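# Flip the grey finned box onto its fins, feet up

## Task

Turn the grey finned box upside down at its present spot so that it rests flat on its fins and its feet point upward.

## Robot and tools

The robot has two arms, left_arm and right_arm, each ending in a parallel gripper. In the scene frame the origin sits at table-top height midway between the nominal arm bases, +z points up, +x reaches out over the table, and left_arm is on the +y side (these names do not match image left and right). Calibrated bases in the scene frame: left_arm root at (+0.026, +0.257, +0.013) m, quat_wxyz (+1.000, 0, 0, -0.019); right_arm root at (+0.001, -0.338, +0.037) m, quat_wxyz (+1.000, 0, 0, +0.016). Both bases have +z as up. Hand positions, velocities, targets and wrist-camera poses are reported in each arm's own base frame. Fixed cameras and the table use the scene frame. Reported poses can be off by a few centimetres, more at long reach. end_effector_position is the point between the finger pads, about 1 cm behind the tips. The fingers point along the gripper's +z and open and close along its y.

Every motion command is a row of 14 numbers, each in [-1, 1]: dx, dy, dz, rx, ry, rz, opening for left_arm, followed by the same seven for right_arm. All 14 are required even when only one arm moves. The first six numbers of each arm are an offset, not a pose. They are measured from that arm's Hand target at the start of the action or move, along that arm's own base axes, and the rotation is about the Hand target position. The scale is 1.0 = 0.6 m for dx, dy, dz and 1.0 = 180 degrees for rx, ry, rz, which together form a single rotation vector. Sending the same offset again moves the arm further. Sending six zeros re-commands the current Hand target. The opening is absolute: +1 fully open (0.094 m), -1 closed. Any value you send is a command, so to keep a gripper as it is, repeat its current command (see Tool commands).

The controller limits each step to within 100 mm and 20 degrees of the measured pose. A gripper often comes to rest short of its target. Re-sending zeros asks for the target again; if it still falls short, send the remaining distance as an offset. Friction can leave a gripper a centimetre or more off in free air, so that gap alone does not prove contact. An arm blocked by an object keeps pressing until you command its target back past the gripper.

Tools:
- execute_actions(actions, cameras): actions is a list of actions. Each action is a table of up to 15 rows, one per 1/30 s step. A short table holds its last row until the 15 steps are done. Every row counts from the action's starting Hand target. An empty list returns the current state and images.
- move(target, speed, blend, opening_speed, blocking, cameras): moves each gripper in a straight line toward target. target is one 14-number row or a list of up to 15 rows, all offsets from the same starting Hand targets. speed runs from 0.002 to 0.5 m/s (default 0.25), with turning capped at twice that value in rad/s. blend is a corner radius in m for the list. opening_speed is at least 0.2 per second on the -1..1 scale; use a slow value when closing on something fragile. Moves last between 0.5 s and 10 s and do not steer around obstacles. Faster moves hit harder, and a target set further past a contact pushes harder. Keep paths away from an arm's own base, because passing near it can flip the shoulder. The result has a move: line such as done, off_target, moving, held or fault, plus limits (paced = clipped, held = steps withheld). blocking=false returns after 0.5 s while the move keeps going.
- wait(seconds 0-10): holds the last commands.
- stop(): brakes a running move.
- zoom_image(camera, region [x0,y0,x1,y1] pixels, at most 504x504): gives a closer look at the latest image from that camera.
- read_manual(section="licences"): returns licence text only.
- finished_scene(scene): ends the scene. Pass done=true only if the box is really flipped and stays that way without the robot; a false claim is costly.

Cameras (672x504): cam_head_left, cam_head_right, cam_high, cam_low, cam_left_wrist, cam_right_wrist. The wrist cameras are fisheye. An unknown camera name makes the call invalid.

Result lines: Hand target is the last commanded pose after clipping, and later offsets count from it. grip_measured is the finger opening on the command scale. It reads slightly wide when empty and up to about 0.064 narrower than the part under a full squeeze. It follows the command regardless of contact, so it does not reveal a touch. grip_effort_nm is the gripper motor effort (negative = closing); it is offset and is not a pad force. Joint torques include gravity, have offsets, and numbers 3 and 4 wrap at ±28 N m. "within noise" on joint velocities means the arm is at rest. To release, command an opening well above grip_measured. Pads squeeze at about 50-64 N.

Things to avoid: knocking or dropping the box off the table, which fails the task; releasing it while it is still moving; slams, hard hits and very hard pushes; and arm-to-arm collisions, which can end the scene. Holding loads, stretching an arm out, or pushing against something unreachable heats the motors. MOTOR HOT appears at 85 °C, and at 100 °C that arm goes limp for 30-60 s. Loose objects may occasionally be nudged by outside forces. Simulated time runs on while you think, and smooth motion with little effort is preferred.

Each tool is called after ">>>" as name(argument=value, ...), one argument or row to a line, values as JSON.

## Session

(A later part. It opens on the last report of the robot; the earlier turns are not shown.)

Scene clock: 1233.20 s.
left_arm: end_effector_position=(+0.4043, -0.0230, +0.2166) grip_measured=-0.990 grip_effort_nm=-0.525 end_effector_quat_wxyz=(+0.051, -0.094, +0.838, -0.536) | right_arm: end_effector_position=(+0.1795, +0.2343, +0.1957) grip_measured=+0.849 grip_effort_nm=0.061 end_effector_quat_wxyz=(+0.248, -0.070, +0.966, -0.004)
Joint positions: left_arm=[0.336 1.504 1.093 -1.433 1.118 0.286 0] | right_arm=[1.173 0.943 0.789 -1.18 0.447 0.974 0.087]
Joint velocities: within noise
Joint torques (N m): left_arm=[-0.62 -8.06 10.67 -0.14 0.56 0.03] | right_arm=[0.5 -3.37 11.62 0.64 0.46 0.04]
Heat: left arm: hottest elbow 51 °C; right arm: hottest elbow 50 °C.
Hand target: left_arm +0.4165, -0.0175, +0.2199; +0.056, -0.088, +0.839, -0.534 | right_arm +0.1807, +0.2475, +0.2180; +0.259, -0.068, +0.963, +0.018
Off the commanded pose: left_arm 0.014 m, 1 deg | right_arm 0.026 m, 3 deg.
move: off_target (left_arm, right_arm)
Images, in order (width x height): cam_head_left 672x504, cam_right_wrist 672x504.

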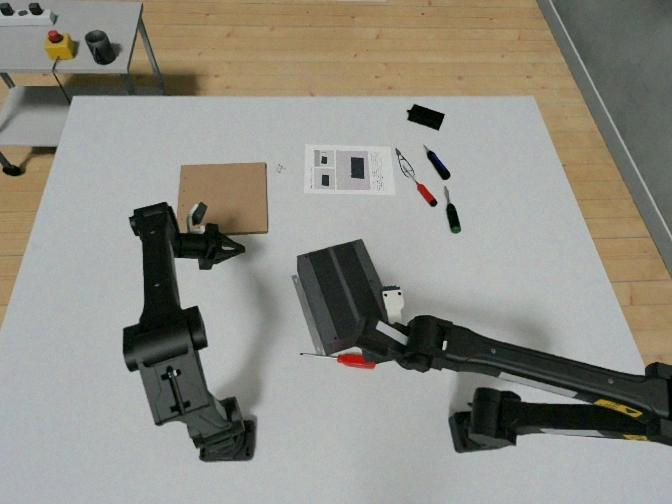

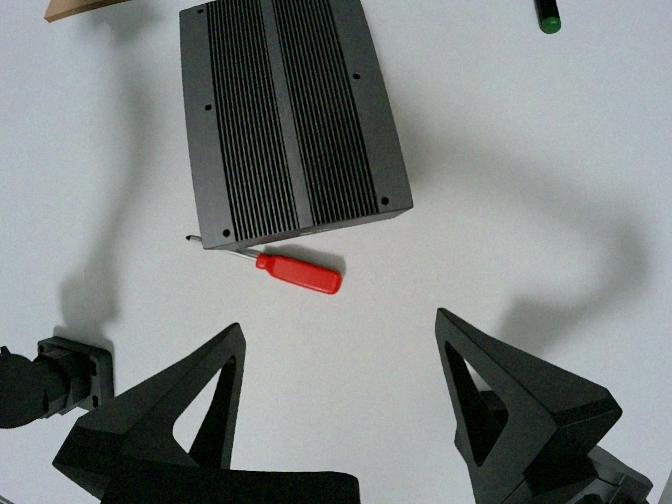

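>>> move(
  target=[0,0,0,0,0,0,-1,-0.0145,0.0133,-0.16,-0.2217,0.0297,0.3352,0.1],
  speed=0.15,
  cameras=["cam_head_left","cam_right_wrist"],
)

Scene clock: 1299.93 s.
left_arm: end_effector_position=(+0.4043, -0.0230, +0.2166) grip_measured=-0.990 grip_effort_nm=-0.525 end_effector_quat_wxyz=(+0.051, -0.094, +0.838, -0.536) | right_arm: end_effector_position=(+0.1739, +0.2501, +0.1231) grip_measured=+0.102 grip_effort_nm=-0.095 end_effector_quat_wxyz=(+0.133, -0.604, +0.768, -0.169)
Joint positions: left_arm=[0.336 1.504 1.093 -1.433 1.118 0.286 0] | right_arm=[1.202 1.155 0.748 -1.101 0.429 -0.145 0.052]
Joint velocities: within noise
Joint torques (N m): left_arm=[-0.44 -7.94 10.66 -0.13 0.56 0.02] | right_arm=[0.38 -4.13 7.57 1.14 0.46 -0.08]
Heat: left arm: hottest elbow 51 °C; right arm: hottest elbow 49 °C.
Hand target: left_arm +0.4165, -0.0175, +0.2199; +0.056, -0.088, +0.839, -0.534 | right_arm +0.1719, +0.2556, +0.1221; +0.137, -0.612, +0.760, -0.168
Off the commanded pose: left_arm 0.014 m, 1 deg | right_arm 0.006 m, 1 deg.
move: off_target (left_arm)
Images, in order (width x height): cam_head_left 672x504, cam_right_wrist 672x504.

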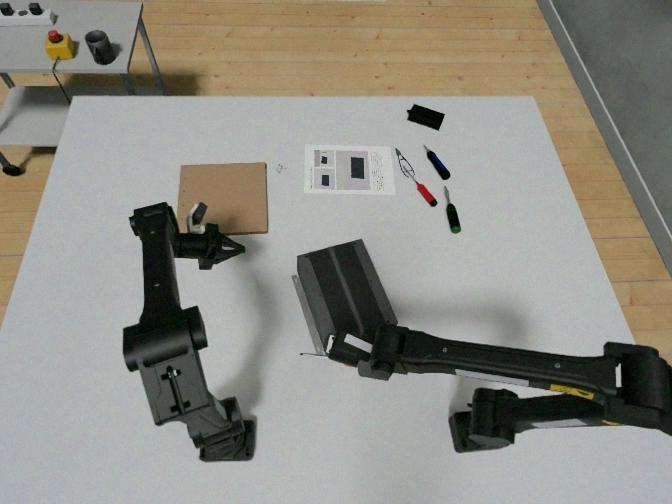

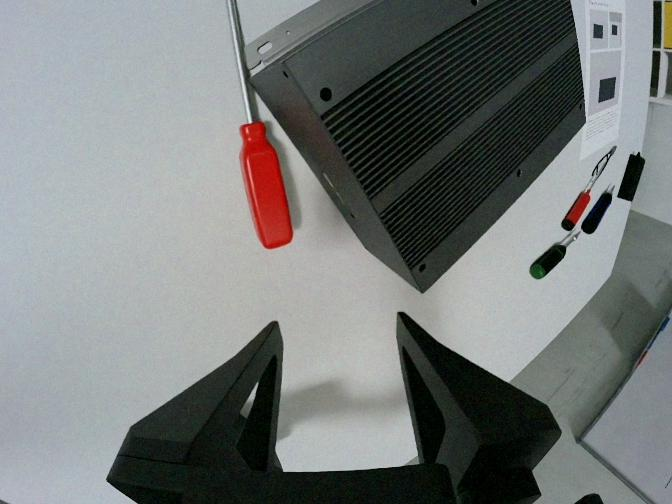

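>>> move(
  target=[0,0,0,0,0,0,-1,0.0218,0.0073,-0.2268,0,0,0,0.1],
  speed=0.1,
  cameras=["cam_head_left","cam_right_wrist"],
)

Scene clock: 1326.47 s.
left_arm: end_effector_position=(+0.4043, -0.0230, +0.2166) grip_measured=-0.990 grip_effort_nm=-0.525 end_effector_quat_wxyz=(+0.051, -0.094, +0.838, -0.536) | right_arm: end_effector_position=(+0.1803, +0.2603, -0.0121) grip_measured=+0.102 grip_effort_nm=-0.095 end_effector_quat_wxyz=(+0.137, -0.615, +0.758, -0.168)
Joint positions: left_arm=[0.336 1.504 1.093 -1.433 1.118 0.286 0] | right_arm=[1.195 1.466 0.576 -0.602 0.43 -0.185 0.052]
Joint velocities: within noise
Joint torques (N m): left_arm=[-0.67 -8 10.66 -0.13 0.55 0.03] | right_arm=[-2.02 -6.36 5.19 1.11 0.3 -0.1]
Heat: left arm: hottest elbow 51 °C; right arm: hottest elbow 48 °C.
Hand target: left_arm +0.4165, -0.0175, +0.2199; +0.056, -0.088, +0.839, -0.534 | right_arm +0.1852, +0.2599, -0.0140; +0.137, -0.612, +0.760, -0.169
Off the commanded pose: left_arm 0.014 m, 1 deg | right_arm 0.005 m, 0 deg.
move: off_target (left_arm)
Images, in order (width x height): cam_head_left 672x504, cam_right_wrist 672x504.

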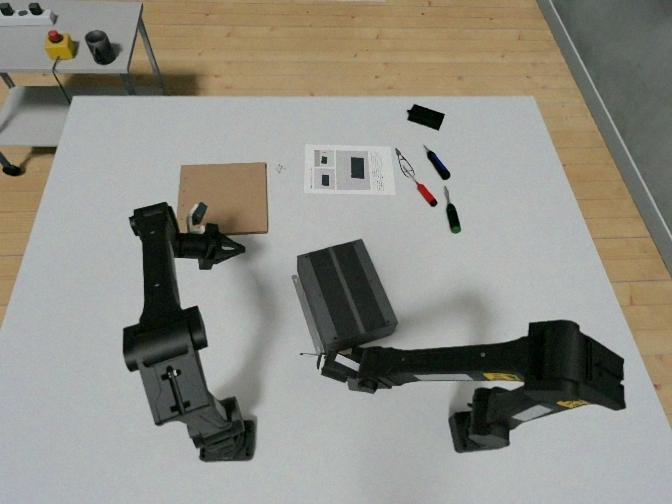

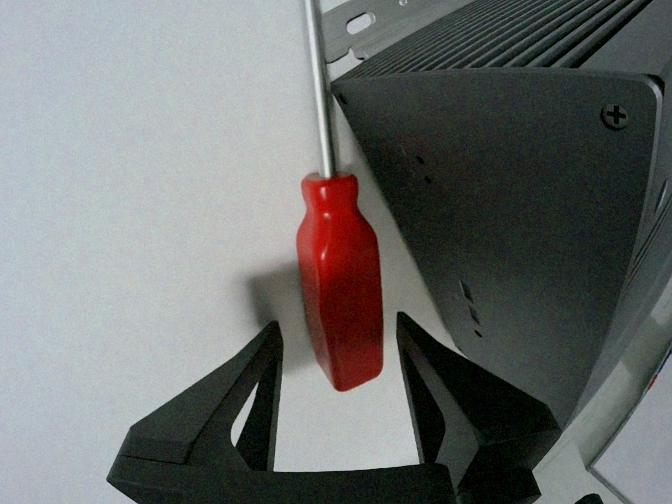

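>>> move(
  target=[0,0,0,0,0,0,-1,0,0,0,0,0,0,-0.7],
  opening_speed=0.6,
  cameras=["cam_right_wrist"],
)

Scene clock: 1332.37 s.
left_arm: end_effector_position=(+0.4043, -0.0230, +0.2166) grip_measured=-0.990 grip_effort_nm=-0.525 end_effector_quat_wxyz=(+0.051, -0.094, +0.838, -0.536) | right_arm: end_effector_position=(+0.1806, +0.2601, -0.0121) grip_measured=-0.397 grip_effort_nm=-1.043 end_effector_quat_wxyz=(+0.137, -0.615, +0.759, -0.168)
Joint positions: left_arm=[0.336 1.504 1.093 -1.433 1.118 0.286 0] | right_arm=[1.194 1.466 0.576 -0.601 0.43 -0.186 0.028]
Joint velocities: within noise
Joint torques (N m): left_arm=[-0.44 -8.06 10.7 -0.16 0.56 0.02] | right_arm=[-1.55 -6.07 5.09 1.17 0.26 -0.09]
Heat: left arm: hottest elbow 51 °C; right arm: hottest elbow 47 °C.
Hand target: left_arm +0.4165, -0.0175, +0.2199; +0.056, -0.088, +0.839, -0.534 | right_arm +0.1851, +0.2599, -0.0140; +0.137, -0.612, +0.760, -0.169
Off the commanded pose: left_arm 0.014 m, 1 deg | right_arm 0.005 m, 0 deg.
move: off_target (left_arm)
Images, in order (width x height): cam_right_wrist 672x504.

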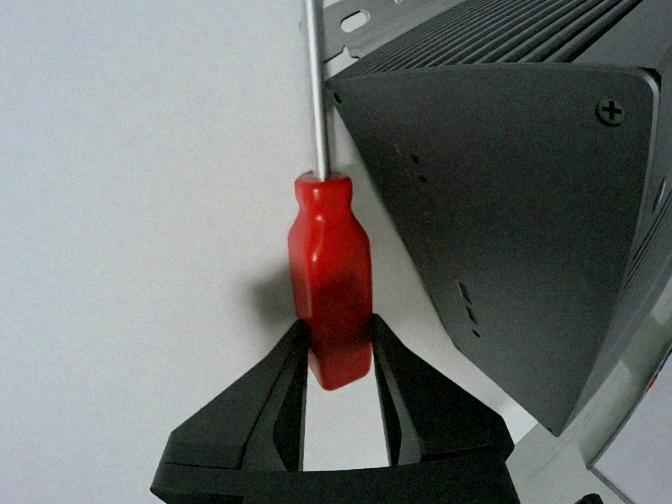

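>>> move(
  target=[
    [0,0,0,0,0,0,-1,-0.0335,-0.008,0.157,0,0,0,-0.7],
    [0,0,0,0,0,0,-1,0.1415,-0.3165,0.273,0,0,-0.222,-0.7],
    [0,0,0,0,0,0,-1,0.1707,-0.6548,0.157,0,0,-0.444,-0.7],
  ],
  blend=0.03,
  speed=0.2,
  cameras=["cam_head_left","cam_right_wrist","cam_head_right"],
)

Scene clock: 1367.57 s.
left_arm: end_effector_position=(+0.4043, -0.0230, +0.2166) grip_measured=-0.990 grip_effort_nm=-0.525 end_effector_quat_wxyz=(+0.051, -0.094, +0.838, -0.536) | right_arm: end_effector_position=(+0.2740, -0.1267, +0.0730) grip_measured=-0.698 grip_effort_nm=-0.095 end_effector_quat_wxyz=(-0.017, +0.013, +0.976, -0.216)
Joint positions: left_arm=[0.336 1.504 1.093 -1.433 1.118 0.286 0] | right_arm=[-0.189 1.237 0.661 -0.949 0.435 -0.173 0.014]
Joint velocities: within noise
Joint torques (N m): left_arm=[-0.5 -8.06 10.67 -0.16 0.55 0.03] | right_arm=[-1.44 -4.6 8.65 0.85 0.12 -0.1]
Heat: left arm: hottest elbow 52 °C; right arm: hottest elbow 44 °C.
Hand target: left_arm +0.4165, -0.0175, +0.2199; +0.056, -0.087, +0.839, -0.534 | right_arm +0.2875, -0.1330, +0.0803; -0.003, +0.019, +0.976, -0.217
Off the commanded pose: left_arm 0.014 m, 1 deg | right_arm 0.017 m, 2 deg.
move: off_target (left_arm, right_arm)
Images, in order (width x height): cam_head_left 672x504, cam_head_right 672x504, cam_right_wrist 672x504.

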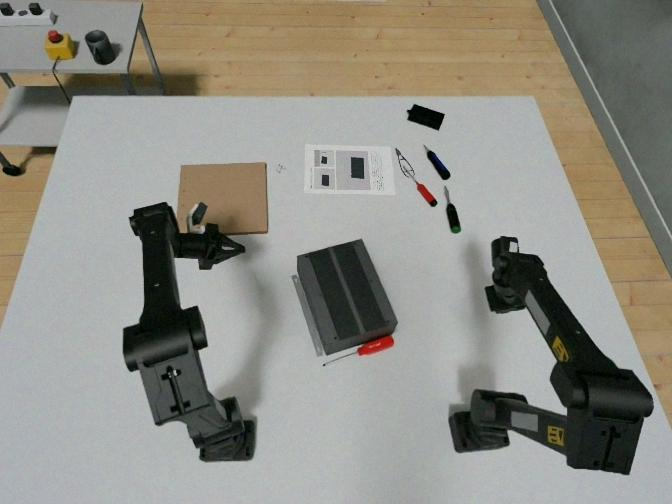

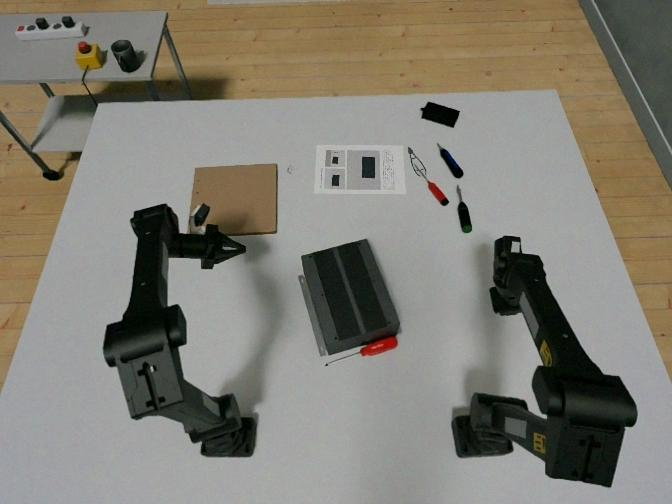

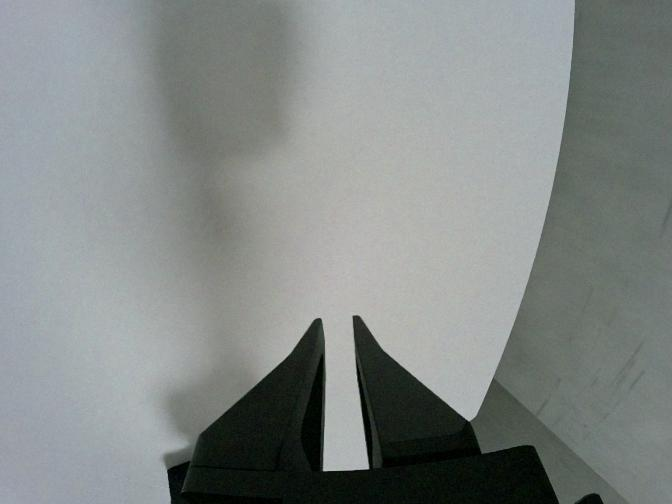

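>>> zoom_image(
  camera="cam_head_left",
  region=[290, 300, 430, 390],
)

Scaled by 3.600.

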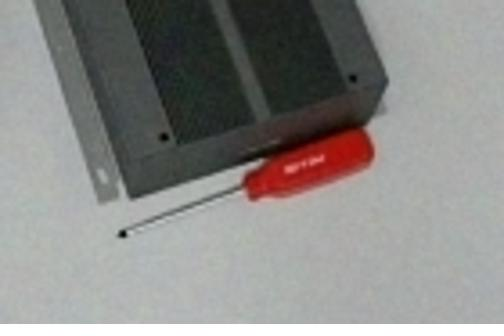

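>>> move(
  target=[
    [0,0,0,0,0,0,-1,-0.029,0.338,0.133,0,0,0.25,-0.2],
    [0,0,0,0,0,0,-1,-0.229,0.7217,0.083,0,0,0.6,-0.2],
  ],
  blend=0.03,
  speed=0.25,
  cameras=["cam_right_wrist"],
)

Scene clock: 1403.63 s.
left_arm: end_effector_position=(+0.4043, -0.0230, +0.2166) grip_measured=-0.990 grip_effort_nm=-0.525 end_effector_quat_wxyz=(+0.051, -0.094, +0.838, -0.536) | right_arm: end_effector_position=(+0.1480, +0.2779, +0.1144) grip_measured=-0.202 grip_effort_nm=0.076 end_effector_quat_wxyz=(-0.152, +0.776, -0.595, +0.141)
Joint positions: left_arm=[0.336 1.504 1.093 -1.433 1.118 0.286 0] | right_arm=[1.283 1.111 0.691 -0.957 0.372 -0.587 0.038]
Joint velocities: within noise
Joint torques (N m): left_arm=[-0.67 -7.94 10.63 -0.16 0.55 0.02] | right_arm=[0.26 -4.19 10.81 1.32 0.04 -0.07]
Heat: left arm: hottest elbow 52 °C; right arm: hottest elbow 46 °C.
Hand target: left_arm +0.4165, -0.0175, +0.2199; +0.056, -0.087, +0.839, -0.534 | right_arm +0.1501, +0.3001, +0.1301; -0.174, +0.778, -0.589, +0.130
Off the commanded pose: left_arm 0.014 m, 1 deg | right_arm 0.027 m, 3 deg.
move: off_target (left_arm, right_arm)
Images, in order (width x height): cam_right_wrist 672x504.

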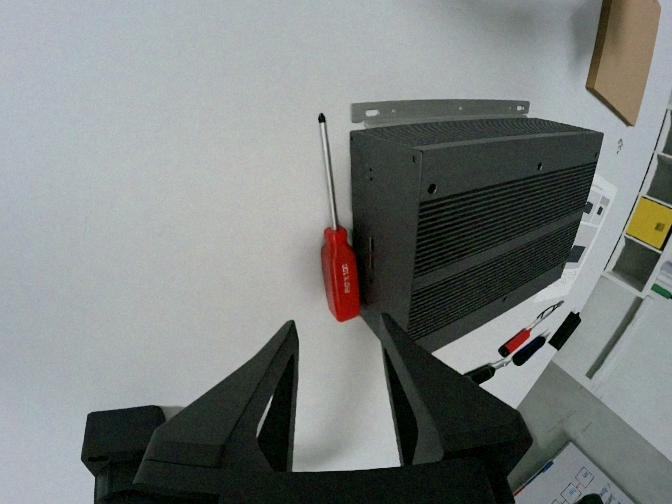

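>>> move(
  target=[0,0,0,0,0,0,-1,0.093,0.065,-0.167,0,0,0,-1],
  speed=0.12,
  cameras=["cam_right_wrist"],
)

Scene clock: 1455.53 s.
left_arm: end_effector_position=(+0.4043, -0.0230, +0.2166) grip_measured=-0.990 grip_effort_nm=-0.530 end_effector_quat_wxyz=(+0.051, -0.094, +0.838, -0.536) | right_arm: end_effector_position=(+0.1975, +0.3311, +0.0261) grip_measured=-0.987 grip_effort_nm=-0.696 end_effector_quat_wxyz=(-0.165, +0.782, -0.587, +0.133)
Joint positions: left_arm=[0.336 1.504 1.093 -1.433 1.118 0.286 0] | right_arm=[1.183 1.442 0.691 -0.556 0.34 -0.716 0.001]
Joint velocities: within noise
Joint torques (N m): left_arm=[-0.62 -8 10.66 -0.13 0.55 0.02] | right_arm=[-1.61 -7.47 7.46 1.37 0 -0.09]
Heat: left arm: hottest elbow 52 °C; right arm: hottest elbow 53 °C.
Hand target: left_arm +0.4165, -0.0175, +0.2199; +0.056, -0.087, +0.839, -0.534 | right_arm +0.2059, +0.3390, +0.0299; -0.174, +0.778, -0.589, +0.130
Off the commanded pose: left_arm 0.014 m, 1 deg | right_arm 0.012 m, 1 deg.
move: off_target (left_arm, right_arm)
Images, in order (width x height): cam_right_wrist 672x504.

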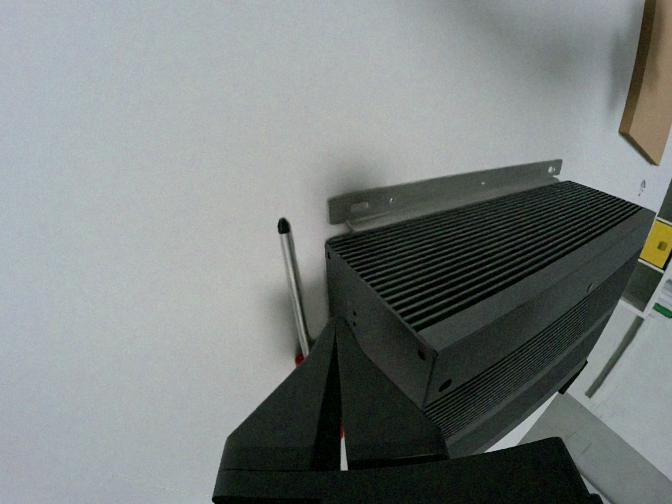

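>>> move(
  target=[0,0,0,0,0,0,-1,0.0145,0.003,-0.05,0,0,0,-1],
  speed=0.08,
  cameras=["cam_right_wrist"],
)

Scene clock: 1481.93 s.
left_arm: end_effector_position=(+0.4043, -0.0230, +0.2166) grip_measured=-0.990 grip_effort_nm=-0.530 end_effector_quat_wxyz=(+0.051, -0.094, +0.838, -0.536) | right_arm: end_effector_position=(+0.2089, +0.3412, +0.0022) grip_measured=-0.987 grip_effort_nm=-0.691 end_effector_quat_wxyz=(-0.173, +0.780, -0.587, +0.130)
Joint positions: left_arm=[0.336 1.504 1.093 -1.433 1.118 0.286 0] | right_arm=[1.163 1.525 0.691 -0.448 0.333 -0.737 0.001]
Joint velocities: within noise
Joint torques (N m): left_arm=[-0.56 -7.82 10.67 -0.17 0.54 0.02] | right_arm=[-2.02 -7.71 5.74 1.55 0.05 -0.11]
Heat: left arm: hottest elbow 52 °C; right arm: hottest elbow 49 °C.
Hand target: left_arm +0.4165, -0.0175, +0.2200; +0.056, -0.087, +0.839, -0.534 | right_arm +0.2145, +0.3409, -0.0001; -0.174, +0.778, -0.589, +0.130
Off the commanded pose: left_arm 0.014 m, 1 deg | right_arm 0.006 m, 0 deg.
move: off_target (left_arm)
Images, in order (width x height): cam_right_wrist 672x504.

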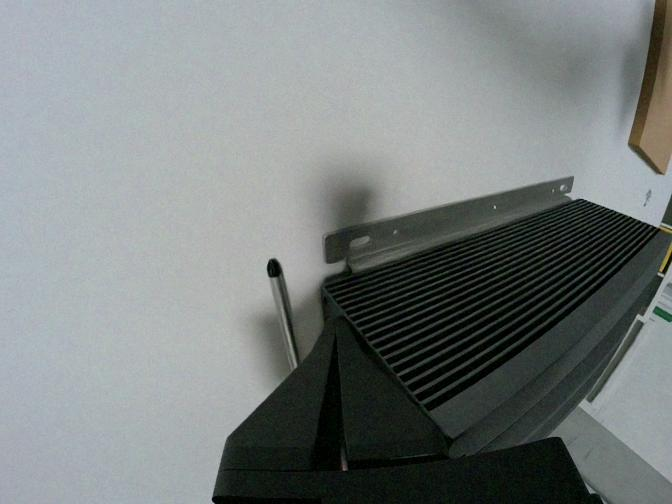

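>>> move(
  target=[0,0,0,0,0,0,-1,-0.009,-0.010,-0.042,0,0,0,-1],
  speed=0.06,
  cameras=["cam_right_wrist"],
)

Scene clock: 1492.73 s.
left_arm: end_effector_position=(+0.4043, -0.0230, +0.2166) grip_measured=-0.990 grip_effort_nm=-0.525 end_effector_quat_wxyz=(+0.051, -0.094, +0.838, -0.536) | right_arm: end_effector_position=(+0.2058, +0.3341, -0.0231) grip_measured=-0.987 grip_effort_nm=-0.691 end_effector_quat_wxyz=(-0.172, +0.781, -0.587, +0.131)
Joint positions: left_arm=[0.336 1.504 1.093 -1.433 1.118 0.286 0] | right_arm=[1.163 1.576 0.651 -0.36 0.333 -0.738 0.001]
Joint velocities: within noise
Joint torques (N m): left_arm=[-0.5 -8 10.7 -0.18 0.55 0.03] | right_arm=[-1.32 -8.29 5.23 1.62 0.12 0]
Heat: left arm: hottest elbow 52 °C; right arm: hottest elbow 47 °C.
Hand target: left_arm +0.4165, -0.0175, +0.2200; +0.056, -0.087, +0.839, -0.534 | right_arm +0.2091, +0.3348, -0.0253; -0.174, +0.778, -0.589, +0.130
Off the commanded pose: left_arm 0.014 m, 1 deg | right_arm 0.004 m, 0 deg.
move: off_target (left_arm)
Images, in order (width x height): cam_right_wrist 672x504.

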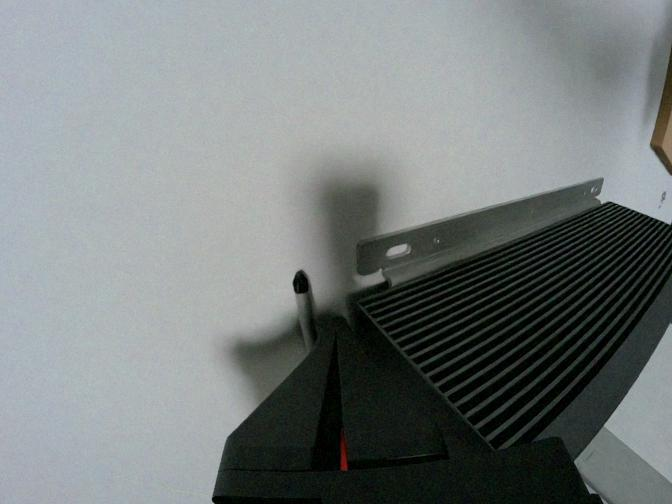

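>>> move(
  target=[0,0,0,0,0,0,-1,-0.2,0,0,0,0,0,-1],
  speed=0.08,
  cameras=["cam_right_wrist","cam_head_left"],
)

Scene clock: 1499.60 s.
left_arm: end_effector_position=(+0.4043, -0.0230, +0.2166) grip_measured=-0.990 grip_effort_nm=-0.525 end_effector_quat_wxyz=(+0.051, -0.094, +0.838, -0.536) | right_arm: end_effector_position=(+0.0931, +0.3321, -0.0299) grip_measured=-0.987 grip_effort_nm=-0.696 end_effector_quat_wxyz=(-0.169, +0.778, -0.590, +0.133)
Joint positions: left_arm=[0.336 1.504 1.093 -1.433 1.118 0.286 0] | right_arm=[1.498 1.551 0.6 -0.472 0.408 -0.376 0.001]
Joint velocities: within noise
Joint torques (N m): left_arm=[-0.56 -8.12 10.67 -0.1 0.56 0.02] | right_arm=[0.79 -9 4.81 0.54 0.36 0.09]
Heat: left arm: hottest elbow 52 °C; right arm: hottest elbow 46 °C.
Hand target: left_arm +0.4165, -0.0175, +0.2200; +0.056, -0.087, +0.839, -0.534 | right_arm +0.0892, +0.3349, -0.0253; -0.174, +0.778, -0.589, +0.130
Off the commanded pose: left_arm 0.014 m, 1 deg | right_arm 0.007 m, 1 deg.
move: off_target (left_arm)
Images, in order (width x height): cam_head_left 672x504, cam_right_wrist 672x504.

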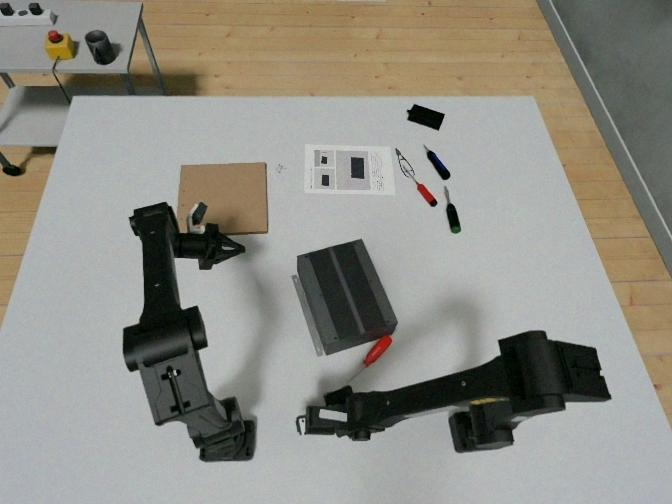

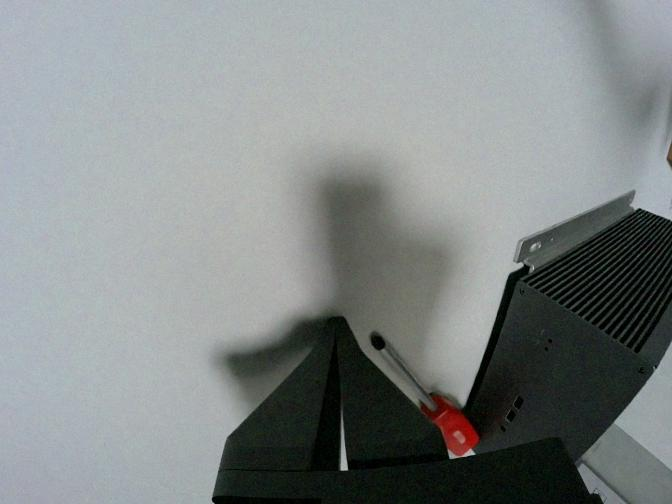

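>>> move(
  target=[
    [0,0,0,0,0,0,-1,0,0,0.183,0,0,0,-1],
    [0,0,0,0,0,0,-1,0.167,-0.158,0.225,-0.0156,0.024,0.1715,0.1],
  ],
  blend=0.03,
  speed=0.2,
  cameras=["cam_right_wrist"],
)

Scene clock: 1527.30 s.
left_arm: end_effector_position=(+0.4043, -0.0230, +0.2166) grip_measured=-0.990 grip_effort_nm=-0.525 end_effector_quat_wxyz=(+0.051, -0.094, +0.838, -0.536) | right_arm: end_effector_position=(+0.1850, +0.2406, +0.1044) grip_measured=+0.098 grip_effort_nm=0.071 end_effector_quat_wxyz=(-0.158, +0.917, -0.361, +0.064)
Joint positions: left_arm=[0.336 1.504 1.093 -1.433 1.118 0.286 0] | right_arm=[0.941 0.986 0.589 -0.835 0.043 -1.457 0.052]
Joint velocities: within noise
Joint torques (N m): left_arm=[-0.5 -7.88 10.69 -0.13 0.55 0.03] | right_arm=[-1.85 -3.72 8.32 0.84 -0.2 -0.11]
Heat: left arm: hottest elbow 52 °C; right arm: hottest elbow 44 °C.
Hand target: left_arm +0.4165, -0.0175, +0.2200; +0.056, -0.087, +0.839, -0.534 | right_arm +0.1894, +0.2399, +0.1096; -0.161, +0.915, -0.364, +0.065
Off the commanded pose: left_arm 0.014 m, 1 deg | right_arm 0.007 m, 1 deg.
move: off_target (left_arm)
Images, in order (width x height): cam_right_wrist 672x504.

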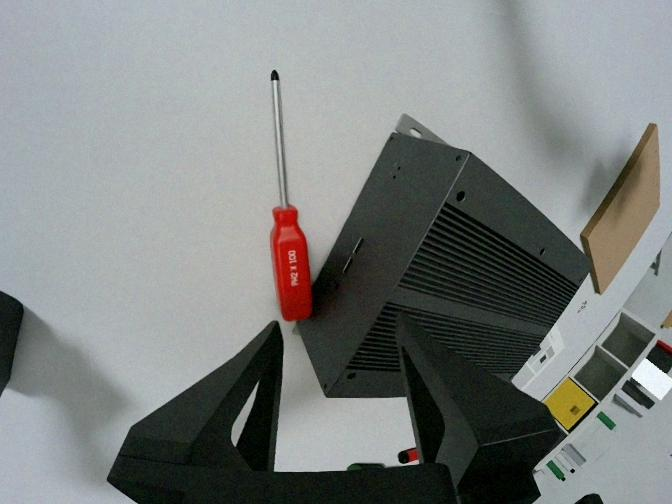

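>>> move(
  target=[0,0,0,0,0,0,-1,0.0335,-0.0132,-0.206,0,0,-0.025,-0.04],
  speed=0.08,
  cameras=["cam_right_wrist"],
)

Scene clock: 1551.87 s.
left_arm: end_effector_position=(+0.4043, -0.0230, +0.2166) grip_measured=-0.990 grip_effort_nm=-0.520 end_effector_quat_wxyz=(+0.051, -0.094, +0.838, -0.536) | right_arm: end_effector_position=(+0.2038, +0.2329, -0.0130) grip_measured=-0.038 grip_effort_nm=-0.095 end_effector_quat_wxyz=(-0.156, +0.905, -0.390, +0.068)
Joint positions: left_arm=[0.336 1.504 1.093 -1.433 1.118 0.286 0] | right_arm=[0.877 1.296 0.415 -0.35 0.043 -1.457 0.045]
Joint velocities: within noise
Joint torques (N m): left_arm=[-0.44 -7.94 10.67 -0.17 0.56 0.02] | right_arm=[-2.08 -3.72 5.55 1.72 -0.08 0.08]
Heat: left arm: hottest elbow 52 °C; right arm: hottest elbow 46 °C.
Hand target: left_arm +0.4165, -0.0175, +0.2200; +0.056, -0.087, +0.839, -0.534 | right_arm +0.2095, +0.2322, -0.0139; -0.159, +0.900, -0.399, +0.071
Off the commanded pose: left_arm 0.014 m, 1 deg | right_arm 0.006 m, 1 deg.
move: off_target (left_arm)
Images, in order (width x height): cam_right_wrist 672x504.

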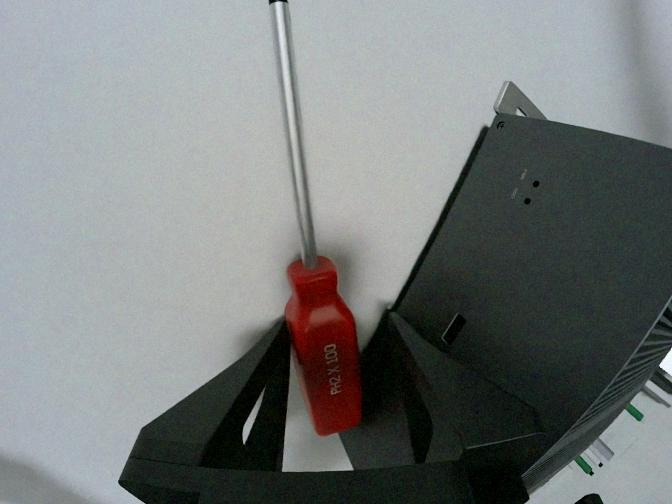

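>>> move(
  target=[0,0,0,0,0,0,-1,0,0,0,0,0,0,-0.9],
  opening_speed=0.6,
  cameras=["cam_right_wrist"],
)

Scene clock: 1556.33 s.
left_arm: end_effector_position=(+0.4043, -0.0230, +0.2166) grip_measured=-0.990 grip_effort_nm=-0.525 end_effector_quat_wxyz=(+0.051, -0.094, +0.838, -0.536) | right_arm: end_effector_position=(+0.2038, +0.2329, -0.0131) grip_measured=-0.415 grip_effort_nm=-1.043 end_effector_quat_wxyz=(-0.156, +0.904, -0.393, +0.068)
Joint positions: left_arm=[0.336 1.504 1.093 -1.433 1.118 0.286 0] | right_arm=[0.877 1.297 0.415 -0.35 0.043 -1.452 0.027]
Joint velocities: within noise
Joint torques (N m): left_arm=[-0.67 -8.06 10.7 -0.12 0.55 0.02] | right_arm=[-1.49 -3.84 5.64 1.5 0.02 0.01]
Heat: left arm: hottest elbow 52 °C; right arm: hottest elbow 45 °C.
Hand target: left_arm +0.4165, -0.0175, +0.2200; +0.056, -0.087, +0.839, -0.534 | right_arm +0.2096, +0.2322, -0.0138; -0.159, +0.900, -0.399, +0.071
Off the commanded pose: left_arm 0.014 m, 1 deg | right_arm 0.006 m, 1 deg.
move: off_target (left_arm)
Images, in order (width x height): cam_right_wrist 672x504.

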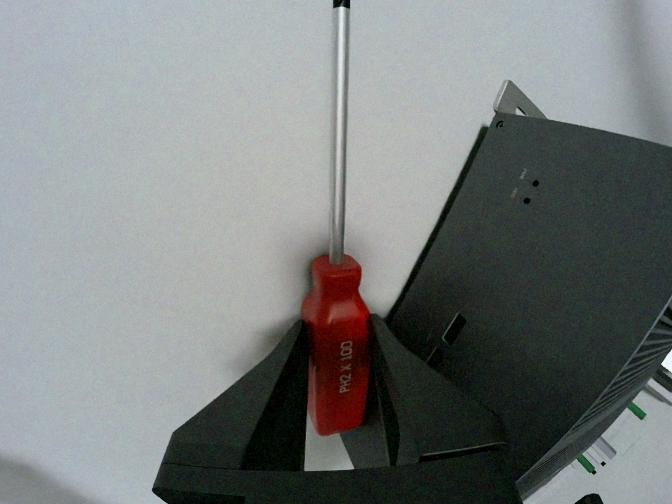

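>>> move(
  target=[
    [0,0,0,0,0,0,-1,-0.083,-0.0033,0.173,0,0,0,-0.9],
    [0,0,0,0,0,0,-1,0.067,-0.287,0.223,0,0,-0.278,-0.9],
    [0,0,0,0,0,0,-1,0.13,-0.608,0.117,0,0,-0.611,-0.9],
  ],
  blend=0.03,
  speed=0.15,
  cameras=["cam_right_wrist","cam_head_left"],
)

Scene clock: 1578.50 s.
left_arm: end_effector_position=(+0.4043, -0.0230, +0.2166) grip_measured=-0.990 grip_effort_nm=-0.525 end_effector_quat_wxyz=(+0.051, -0.094, +0.838, -0.536) | right_arm: end_effector_position=(+0.2659, -0.1212, +0.0419) grip_measured=-0.431 grip_effort_nm=-1.038 end_effector_quat_wxyz=(+0.012, -0.205, +0.966, -0.157)
Joint positions: left_arm=[0.336 1.504 1.093 -1.433 1.118 0.286 0] | right_arm=[-0.27 1.184 0.542 -0.758 0.268 -0.711 0.027]
Joint velocities: within noise
Joint torques (N m): left_arm=[-0.62 -8.06 10.69 -0.14 0.55 0.02] | right_arm=[-2.14 -4.01 9.95 1.29 0.25 0.08]
Heat: left arm: hottest elbow 52 °C; right arm: hottest elbow 45 °C.
Hand target: left_arm +0.4165, -0.0175, +0.2200; +0.056, -0.087, +0.839, -0.534 | right_arm +0.2875, -0.1325, +0.0563; +0.033, -0.190, +0.966, -0.171
Off the commanded pose: left_arm 0.014 m, 1 deg | right_arm 0.028 m, 3 deg.
move: off_target (left_arm, right_arm)
Images, in order (width x height): cam_head_left 672x504, cam_right_wrist 672x504.

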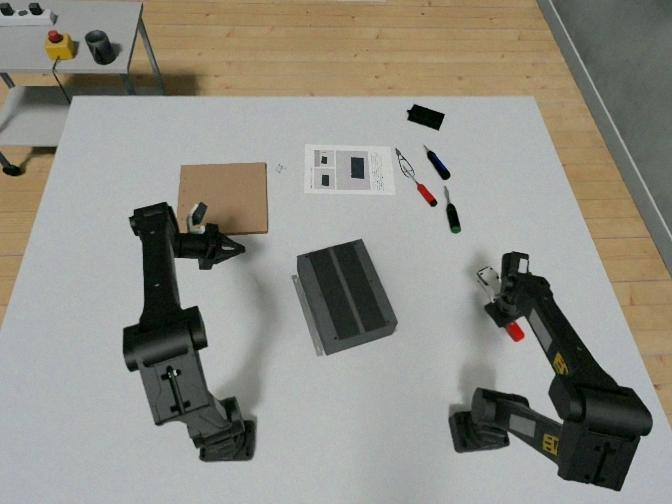

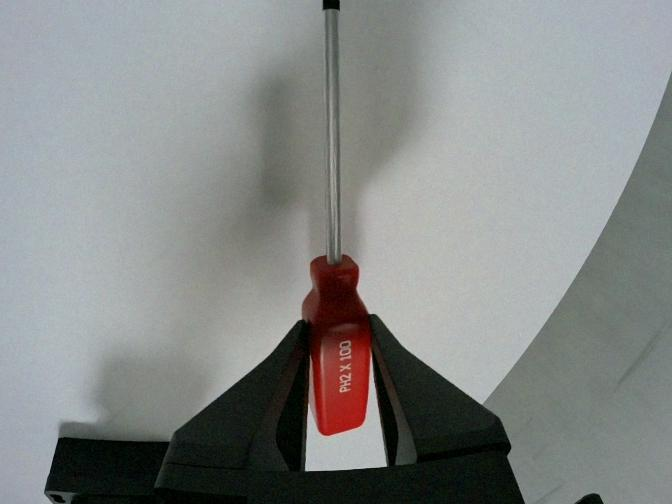

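>>> move(
  target=[0,0,0,0,0,0,-1,0,0,-0.09,0,0,0,-0.9],
  speed=0.06,
  cameras=["cam_right_wrist"],
)

Scene clock: 1583.83 s.
left_arm: end_effector_position=(+0.4043, -0.0230, +0.2166) grip_measured=-0.990 grip_effort_nm=-0.530 end_effector_quat_wxyz=(+0.051, -0.094, +0.838, -0.536) | right_arm: end_effector_position=(+0.2850, -0.1266, +0.0020) grip_measured=-0.431 grip_effort_nm=-1.038 end_effector_quat_wxyz=(+0.029, -0.201, +0.965, -0.166)
Joint positions: left_arm=[0.336 1.504 1.093 -1.433 1.118 0.286 0] | right_arm=[-0.27 1.327 0.512 -0.546 0.268 -0.71 0.027]
Joint velocities: within noise
Joint torques (N m): left_arm=[-0.62 -8.12 10.65 -0.12 0.55 0.01] | right_arm=[-1.79 -4.48 5.83 1.22 0.28 0.11]
Heat: left arm: hottest elbow 52 °C; right arm: hottest elbow 45 °C.
Hand target: left_arm +0.4165, -0.0175, +0.2200; +0.056, -0.087, +0.839, -0.534 | right_arm +0.2876, -0.1326, +0.0025; +0.033, -0.190, +0.966, -0.171
Off the commanded pose: left_arm 0.014 m, 1 deg | right_arm 0.006 m, 2 deg.
move: off_target (left_arm)
Images, in order (width x height): cam_right_wrist 672x504.

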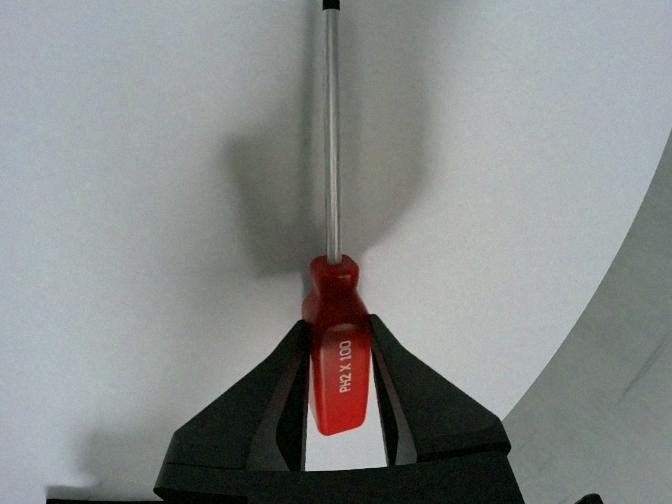

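Lower to the table and release.

>>> move(
  target=[
    [0,0,0,0,0,0,-1,0,0,-0.028,0,0,0,-0.9],
    [0,0,0,0,0,0,-1,0,0,-0.028,0,0,0,0.0],
  ],
  speed=0.05,
  opening_speed=0.6,
  cameras=["cam_right_wrist"],
)

Scene clock: 1590.07 s.
left_arm: end_effector_position=(+0.4043, -0.0230, +0.2166) grip_measured=-0.990 grip_effort_nm=-0.525 end_effector_quat_wxyz=(+0.051, -0.094, +0.838, -0.536) | right_arm: end_effector_position=(+0.2870, -0.1274, -0.0128) grip_measured=-0.002 grip_effort_nm=0.076 end_effector_quat_wxyz=(+0.032, -0.201, +0.964, -0.169)
Joint positions: left_arm=[0.336 1.504 1.093 -1.433 1.118 0.286 0] | right_arm=[-0.27 1.375 0.497 -0.474 0.27 -0.71 0.047]
Joint velocities: within noise
Joint torques (N m): left_arm=[-0.38 -8.12 10.7 -0.12 0.54 0.02] | right_arm=[-2.14 -5.36 5.33 1.52 0.2 0.12]
Heat: left arm: hottest elbow 52 °C; right arm: hottest elbow 44 °C.
Hand target: left_arm +0.4165, -0.0175, +0.2200; +0.056, -0.087, +0.839, -0.534 | right_arm +0.2876, -0.1326, -0.0144; +0.033, -0.190, +0.966, -0.171
Off the commanded pose: left_arm 0.014 m, 1 deg | right_arm 0.005 m, 1 deg.
move: off_target (left_arm)
Images, in order (width x height): cam_right_wrist 672x504.

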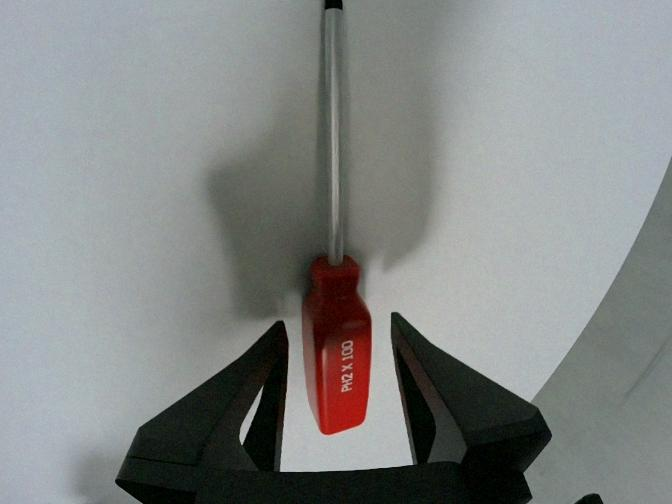

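>>> move(
  target=[
    [-0.1,-0.05,0,0,0,-0.02,-1,-0.0127,0.0043,0.2907,0,0,0,0],
    [-0.271,-0.15,0,0,0,-0.066,-1,0.0073,0.271,0.307,0.4507,0.1433,-0.0418,-1],
    [-0.271,-0.204,-0.2,0,0,-0.066,-1,0.004,0.371,0.1407,0.4507,0.1433,-0.0418,-1],
  ],
  blend=[0,0.04,0],
  speed=0.2,
  cameras=["cam_left_wrist","cam_right_wrist","cam_head_left"],
)

Scene clock: 1753.30 s.
left_arm: end_effector_position=(+0.2561, -0.1370, +0.1037) grip_measured=-0.990 grip_effort_nm=-0.525 end_effector_quat_wxyz=(+0.009, +0.003, +0.844, -0.536) | right_arm: end_effector_position=(+0.2888, +0.0860, +0.0719) grip_measured=-0.987 grip_effort_nm=-0.691 end_effector_quat_wxyz=(-0.058, -0.093, +0.838, +0.534)
Joint positions: left_arm=[0.074 1.305 0.543 -0.939 1.127 0.164 0] | right_arm=[-0.201 1.699 0.808 -1.396 -0.975 -0.813 0.001]
Joint velocities: within noise
Joint torques (N m): left_arm=[-1.61 -4.19 5.76 0.75 0.77 -0.28] | right_arm=[0.56 -9.23 4.25 -0.23 -0.63 -0.02]
Heat: left arm: hottest elbow 52 °C; right arm: hottest elbow 41 °C.
Hand target: left_arm +0.2540, -0.1399, +0.1000; +0.001, +0.000, +0.844, -0.536 | right_arm +0.2901, +0.0899, +0.0700; -0.062, -0.095, +0.838, +0.534
Off the commanded pose: left_arm 0.005 m, 1 deg | right_arm 0.005 m, 1 deg.
move: done; blend cut to 0 m at target 2; target 2's new opening was sent with right_arm's hand 0.001 m and 8 deg from that target
Images, in order (width x height): cam_head_left 672x504, cam_left_wrist 672x504, cam_right_wrist 672x504.

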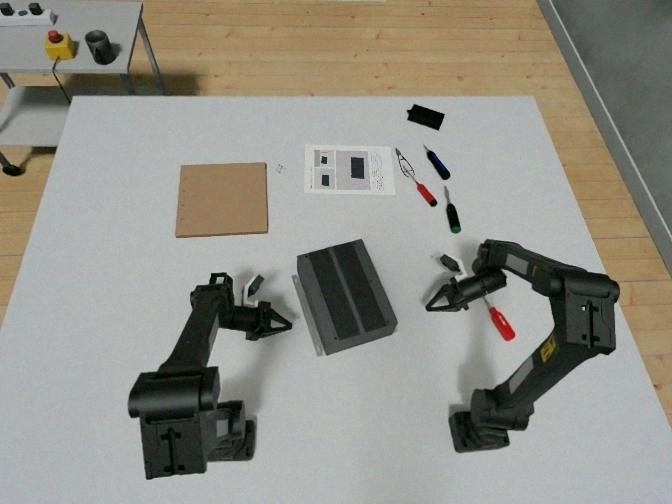

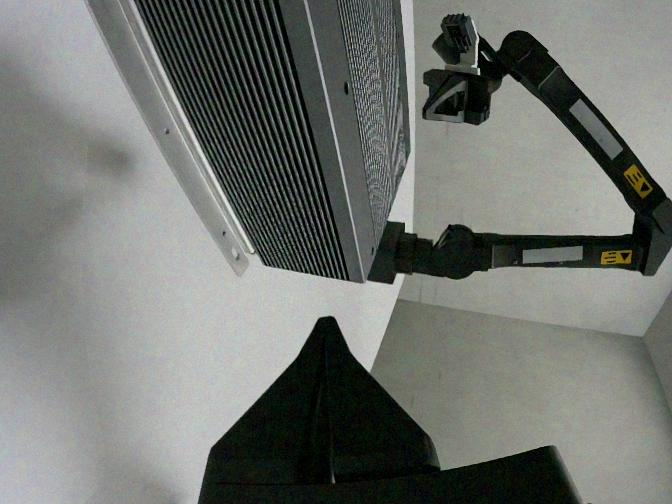

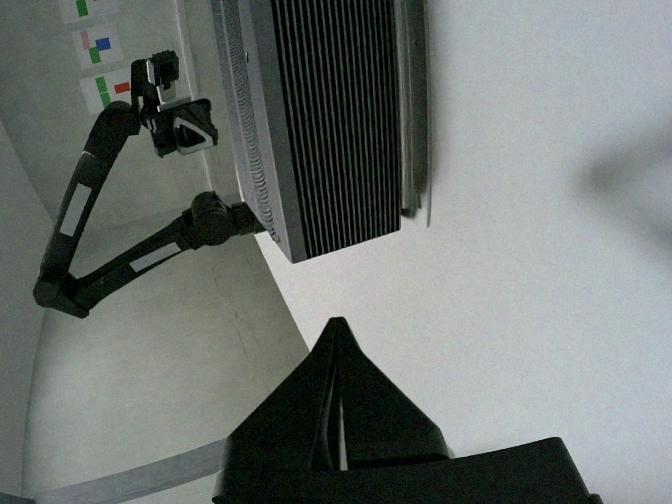

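>>> move(
  target=[0.0233,-0.0667,-0.1067,0,0,0,-1,0.0158,0.1,-0.0917,0,0,0,-1],
  speed=0.12,
  cameras=["cam_left_wrist","cam_right_wrist","cam_head_left"],
)

Scene clock: 1804.13 s.
left_arm: end_effector_position=(+0.2715, -0.1775, +0.0412) grip_measured=-0.990 grip_effort_nm=-0.525 end_effector_quat_wxyz=(+0.010, +0.004, +0.843, -0.538) | right_arm: end_effector_position=(+0.3012, +0.1455, +0.0166) grip_measured=-0.987 grip_effort_nm=-0.696 end_effector_quat_wxyz=(-0.057, -0.093, +0.839, +0.533)
Joint positions: left_arm=[-0.078 1.49 0.461 -0.348 1.127 -0.192 0] | right_arm=[-0.018 1.797 0.762 -0.997 -1.077 -0.518 0.001]
Joint velocities: within noise
Joint torques (N m): left_arm=[-1.55 -4.89 4.56 1.51 0.57 -0.23] | right_arm=[0.09 -9.7 3.25 0.1 -0.74 -0.02]
Heat: left arm: hottest elbow 47 °C; right arm: hottest elbow 40 °C.
Hand target: left_arm +0.2680, -0.1800, +0.0359; +0.000, +0.000, +0.844, -0.536 | right_arm +0.2994, +0.1500, +0.0150; -0.062, -0.095, +0.838, +0.534
Off the commanded pose: left_arm 0.007 m, 1 deg | right_arm 0.005 m, 1 deg.
move: done
Images, in order (width x height): cam_head_left 672x504, cam_left_wrist 672x504, cam_right_wrist 672x504.

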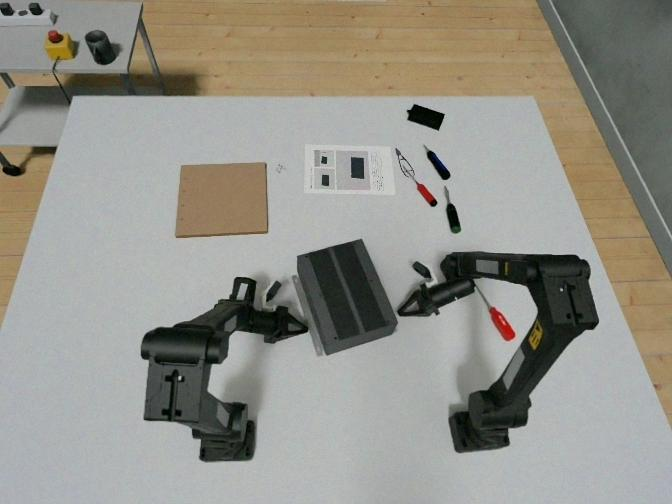

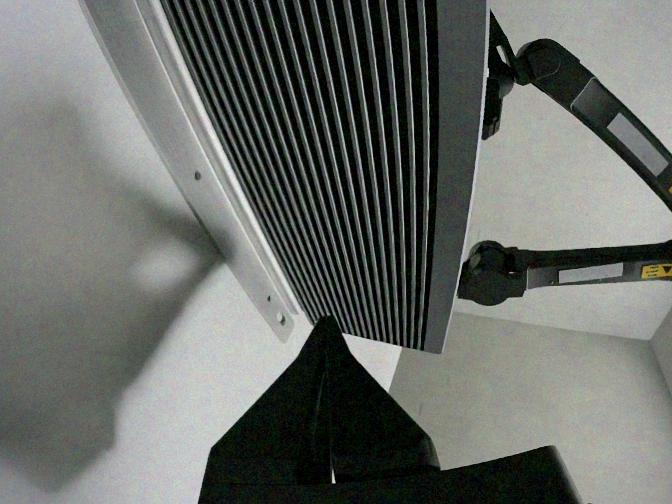

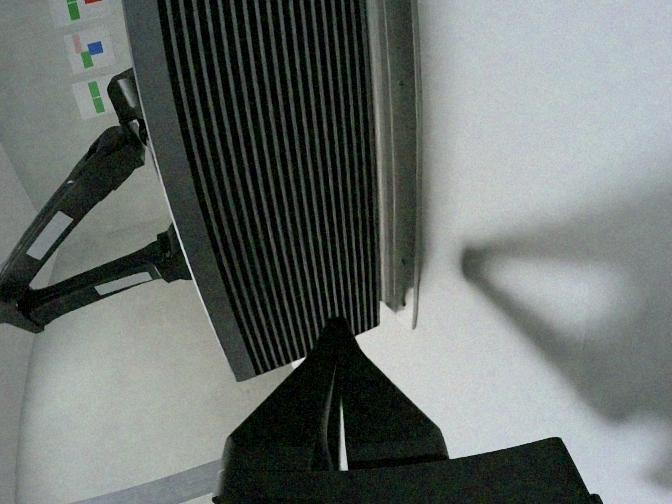

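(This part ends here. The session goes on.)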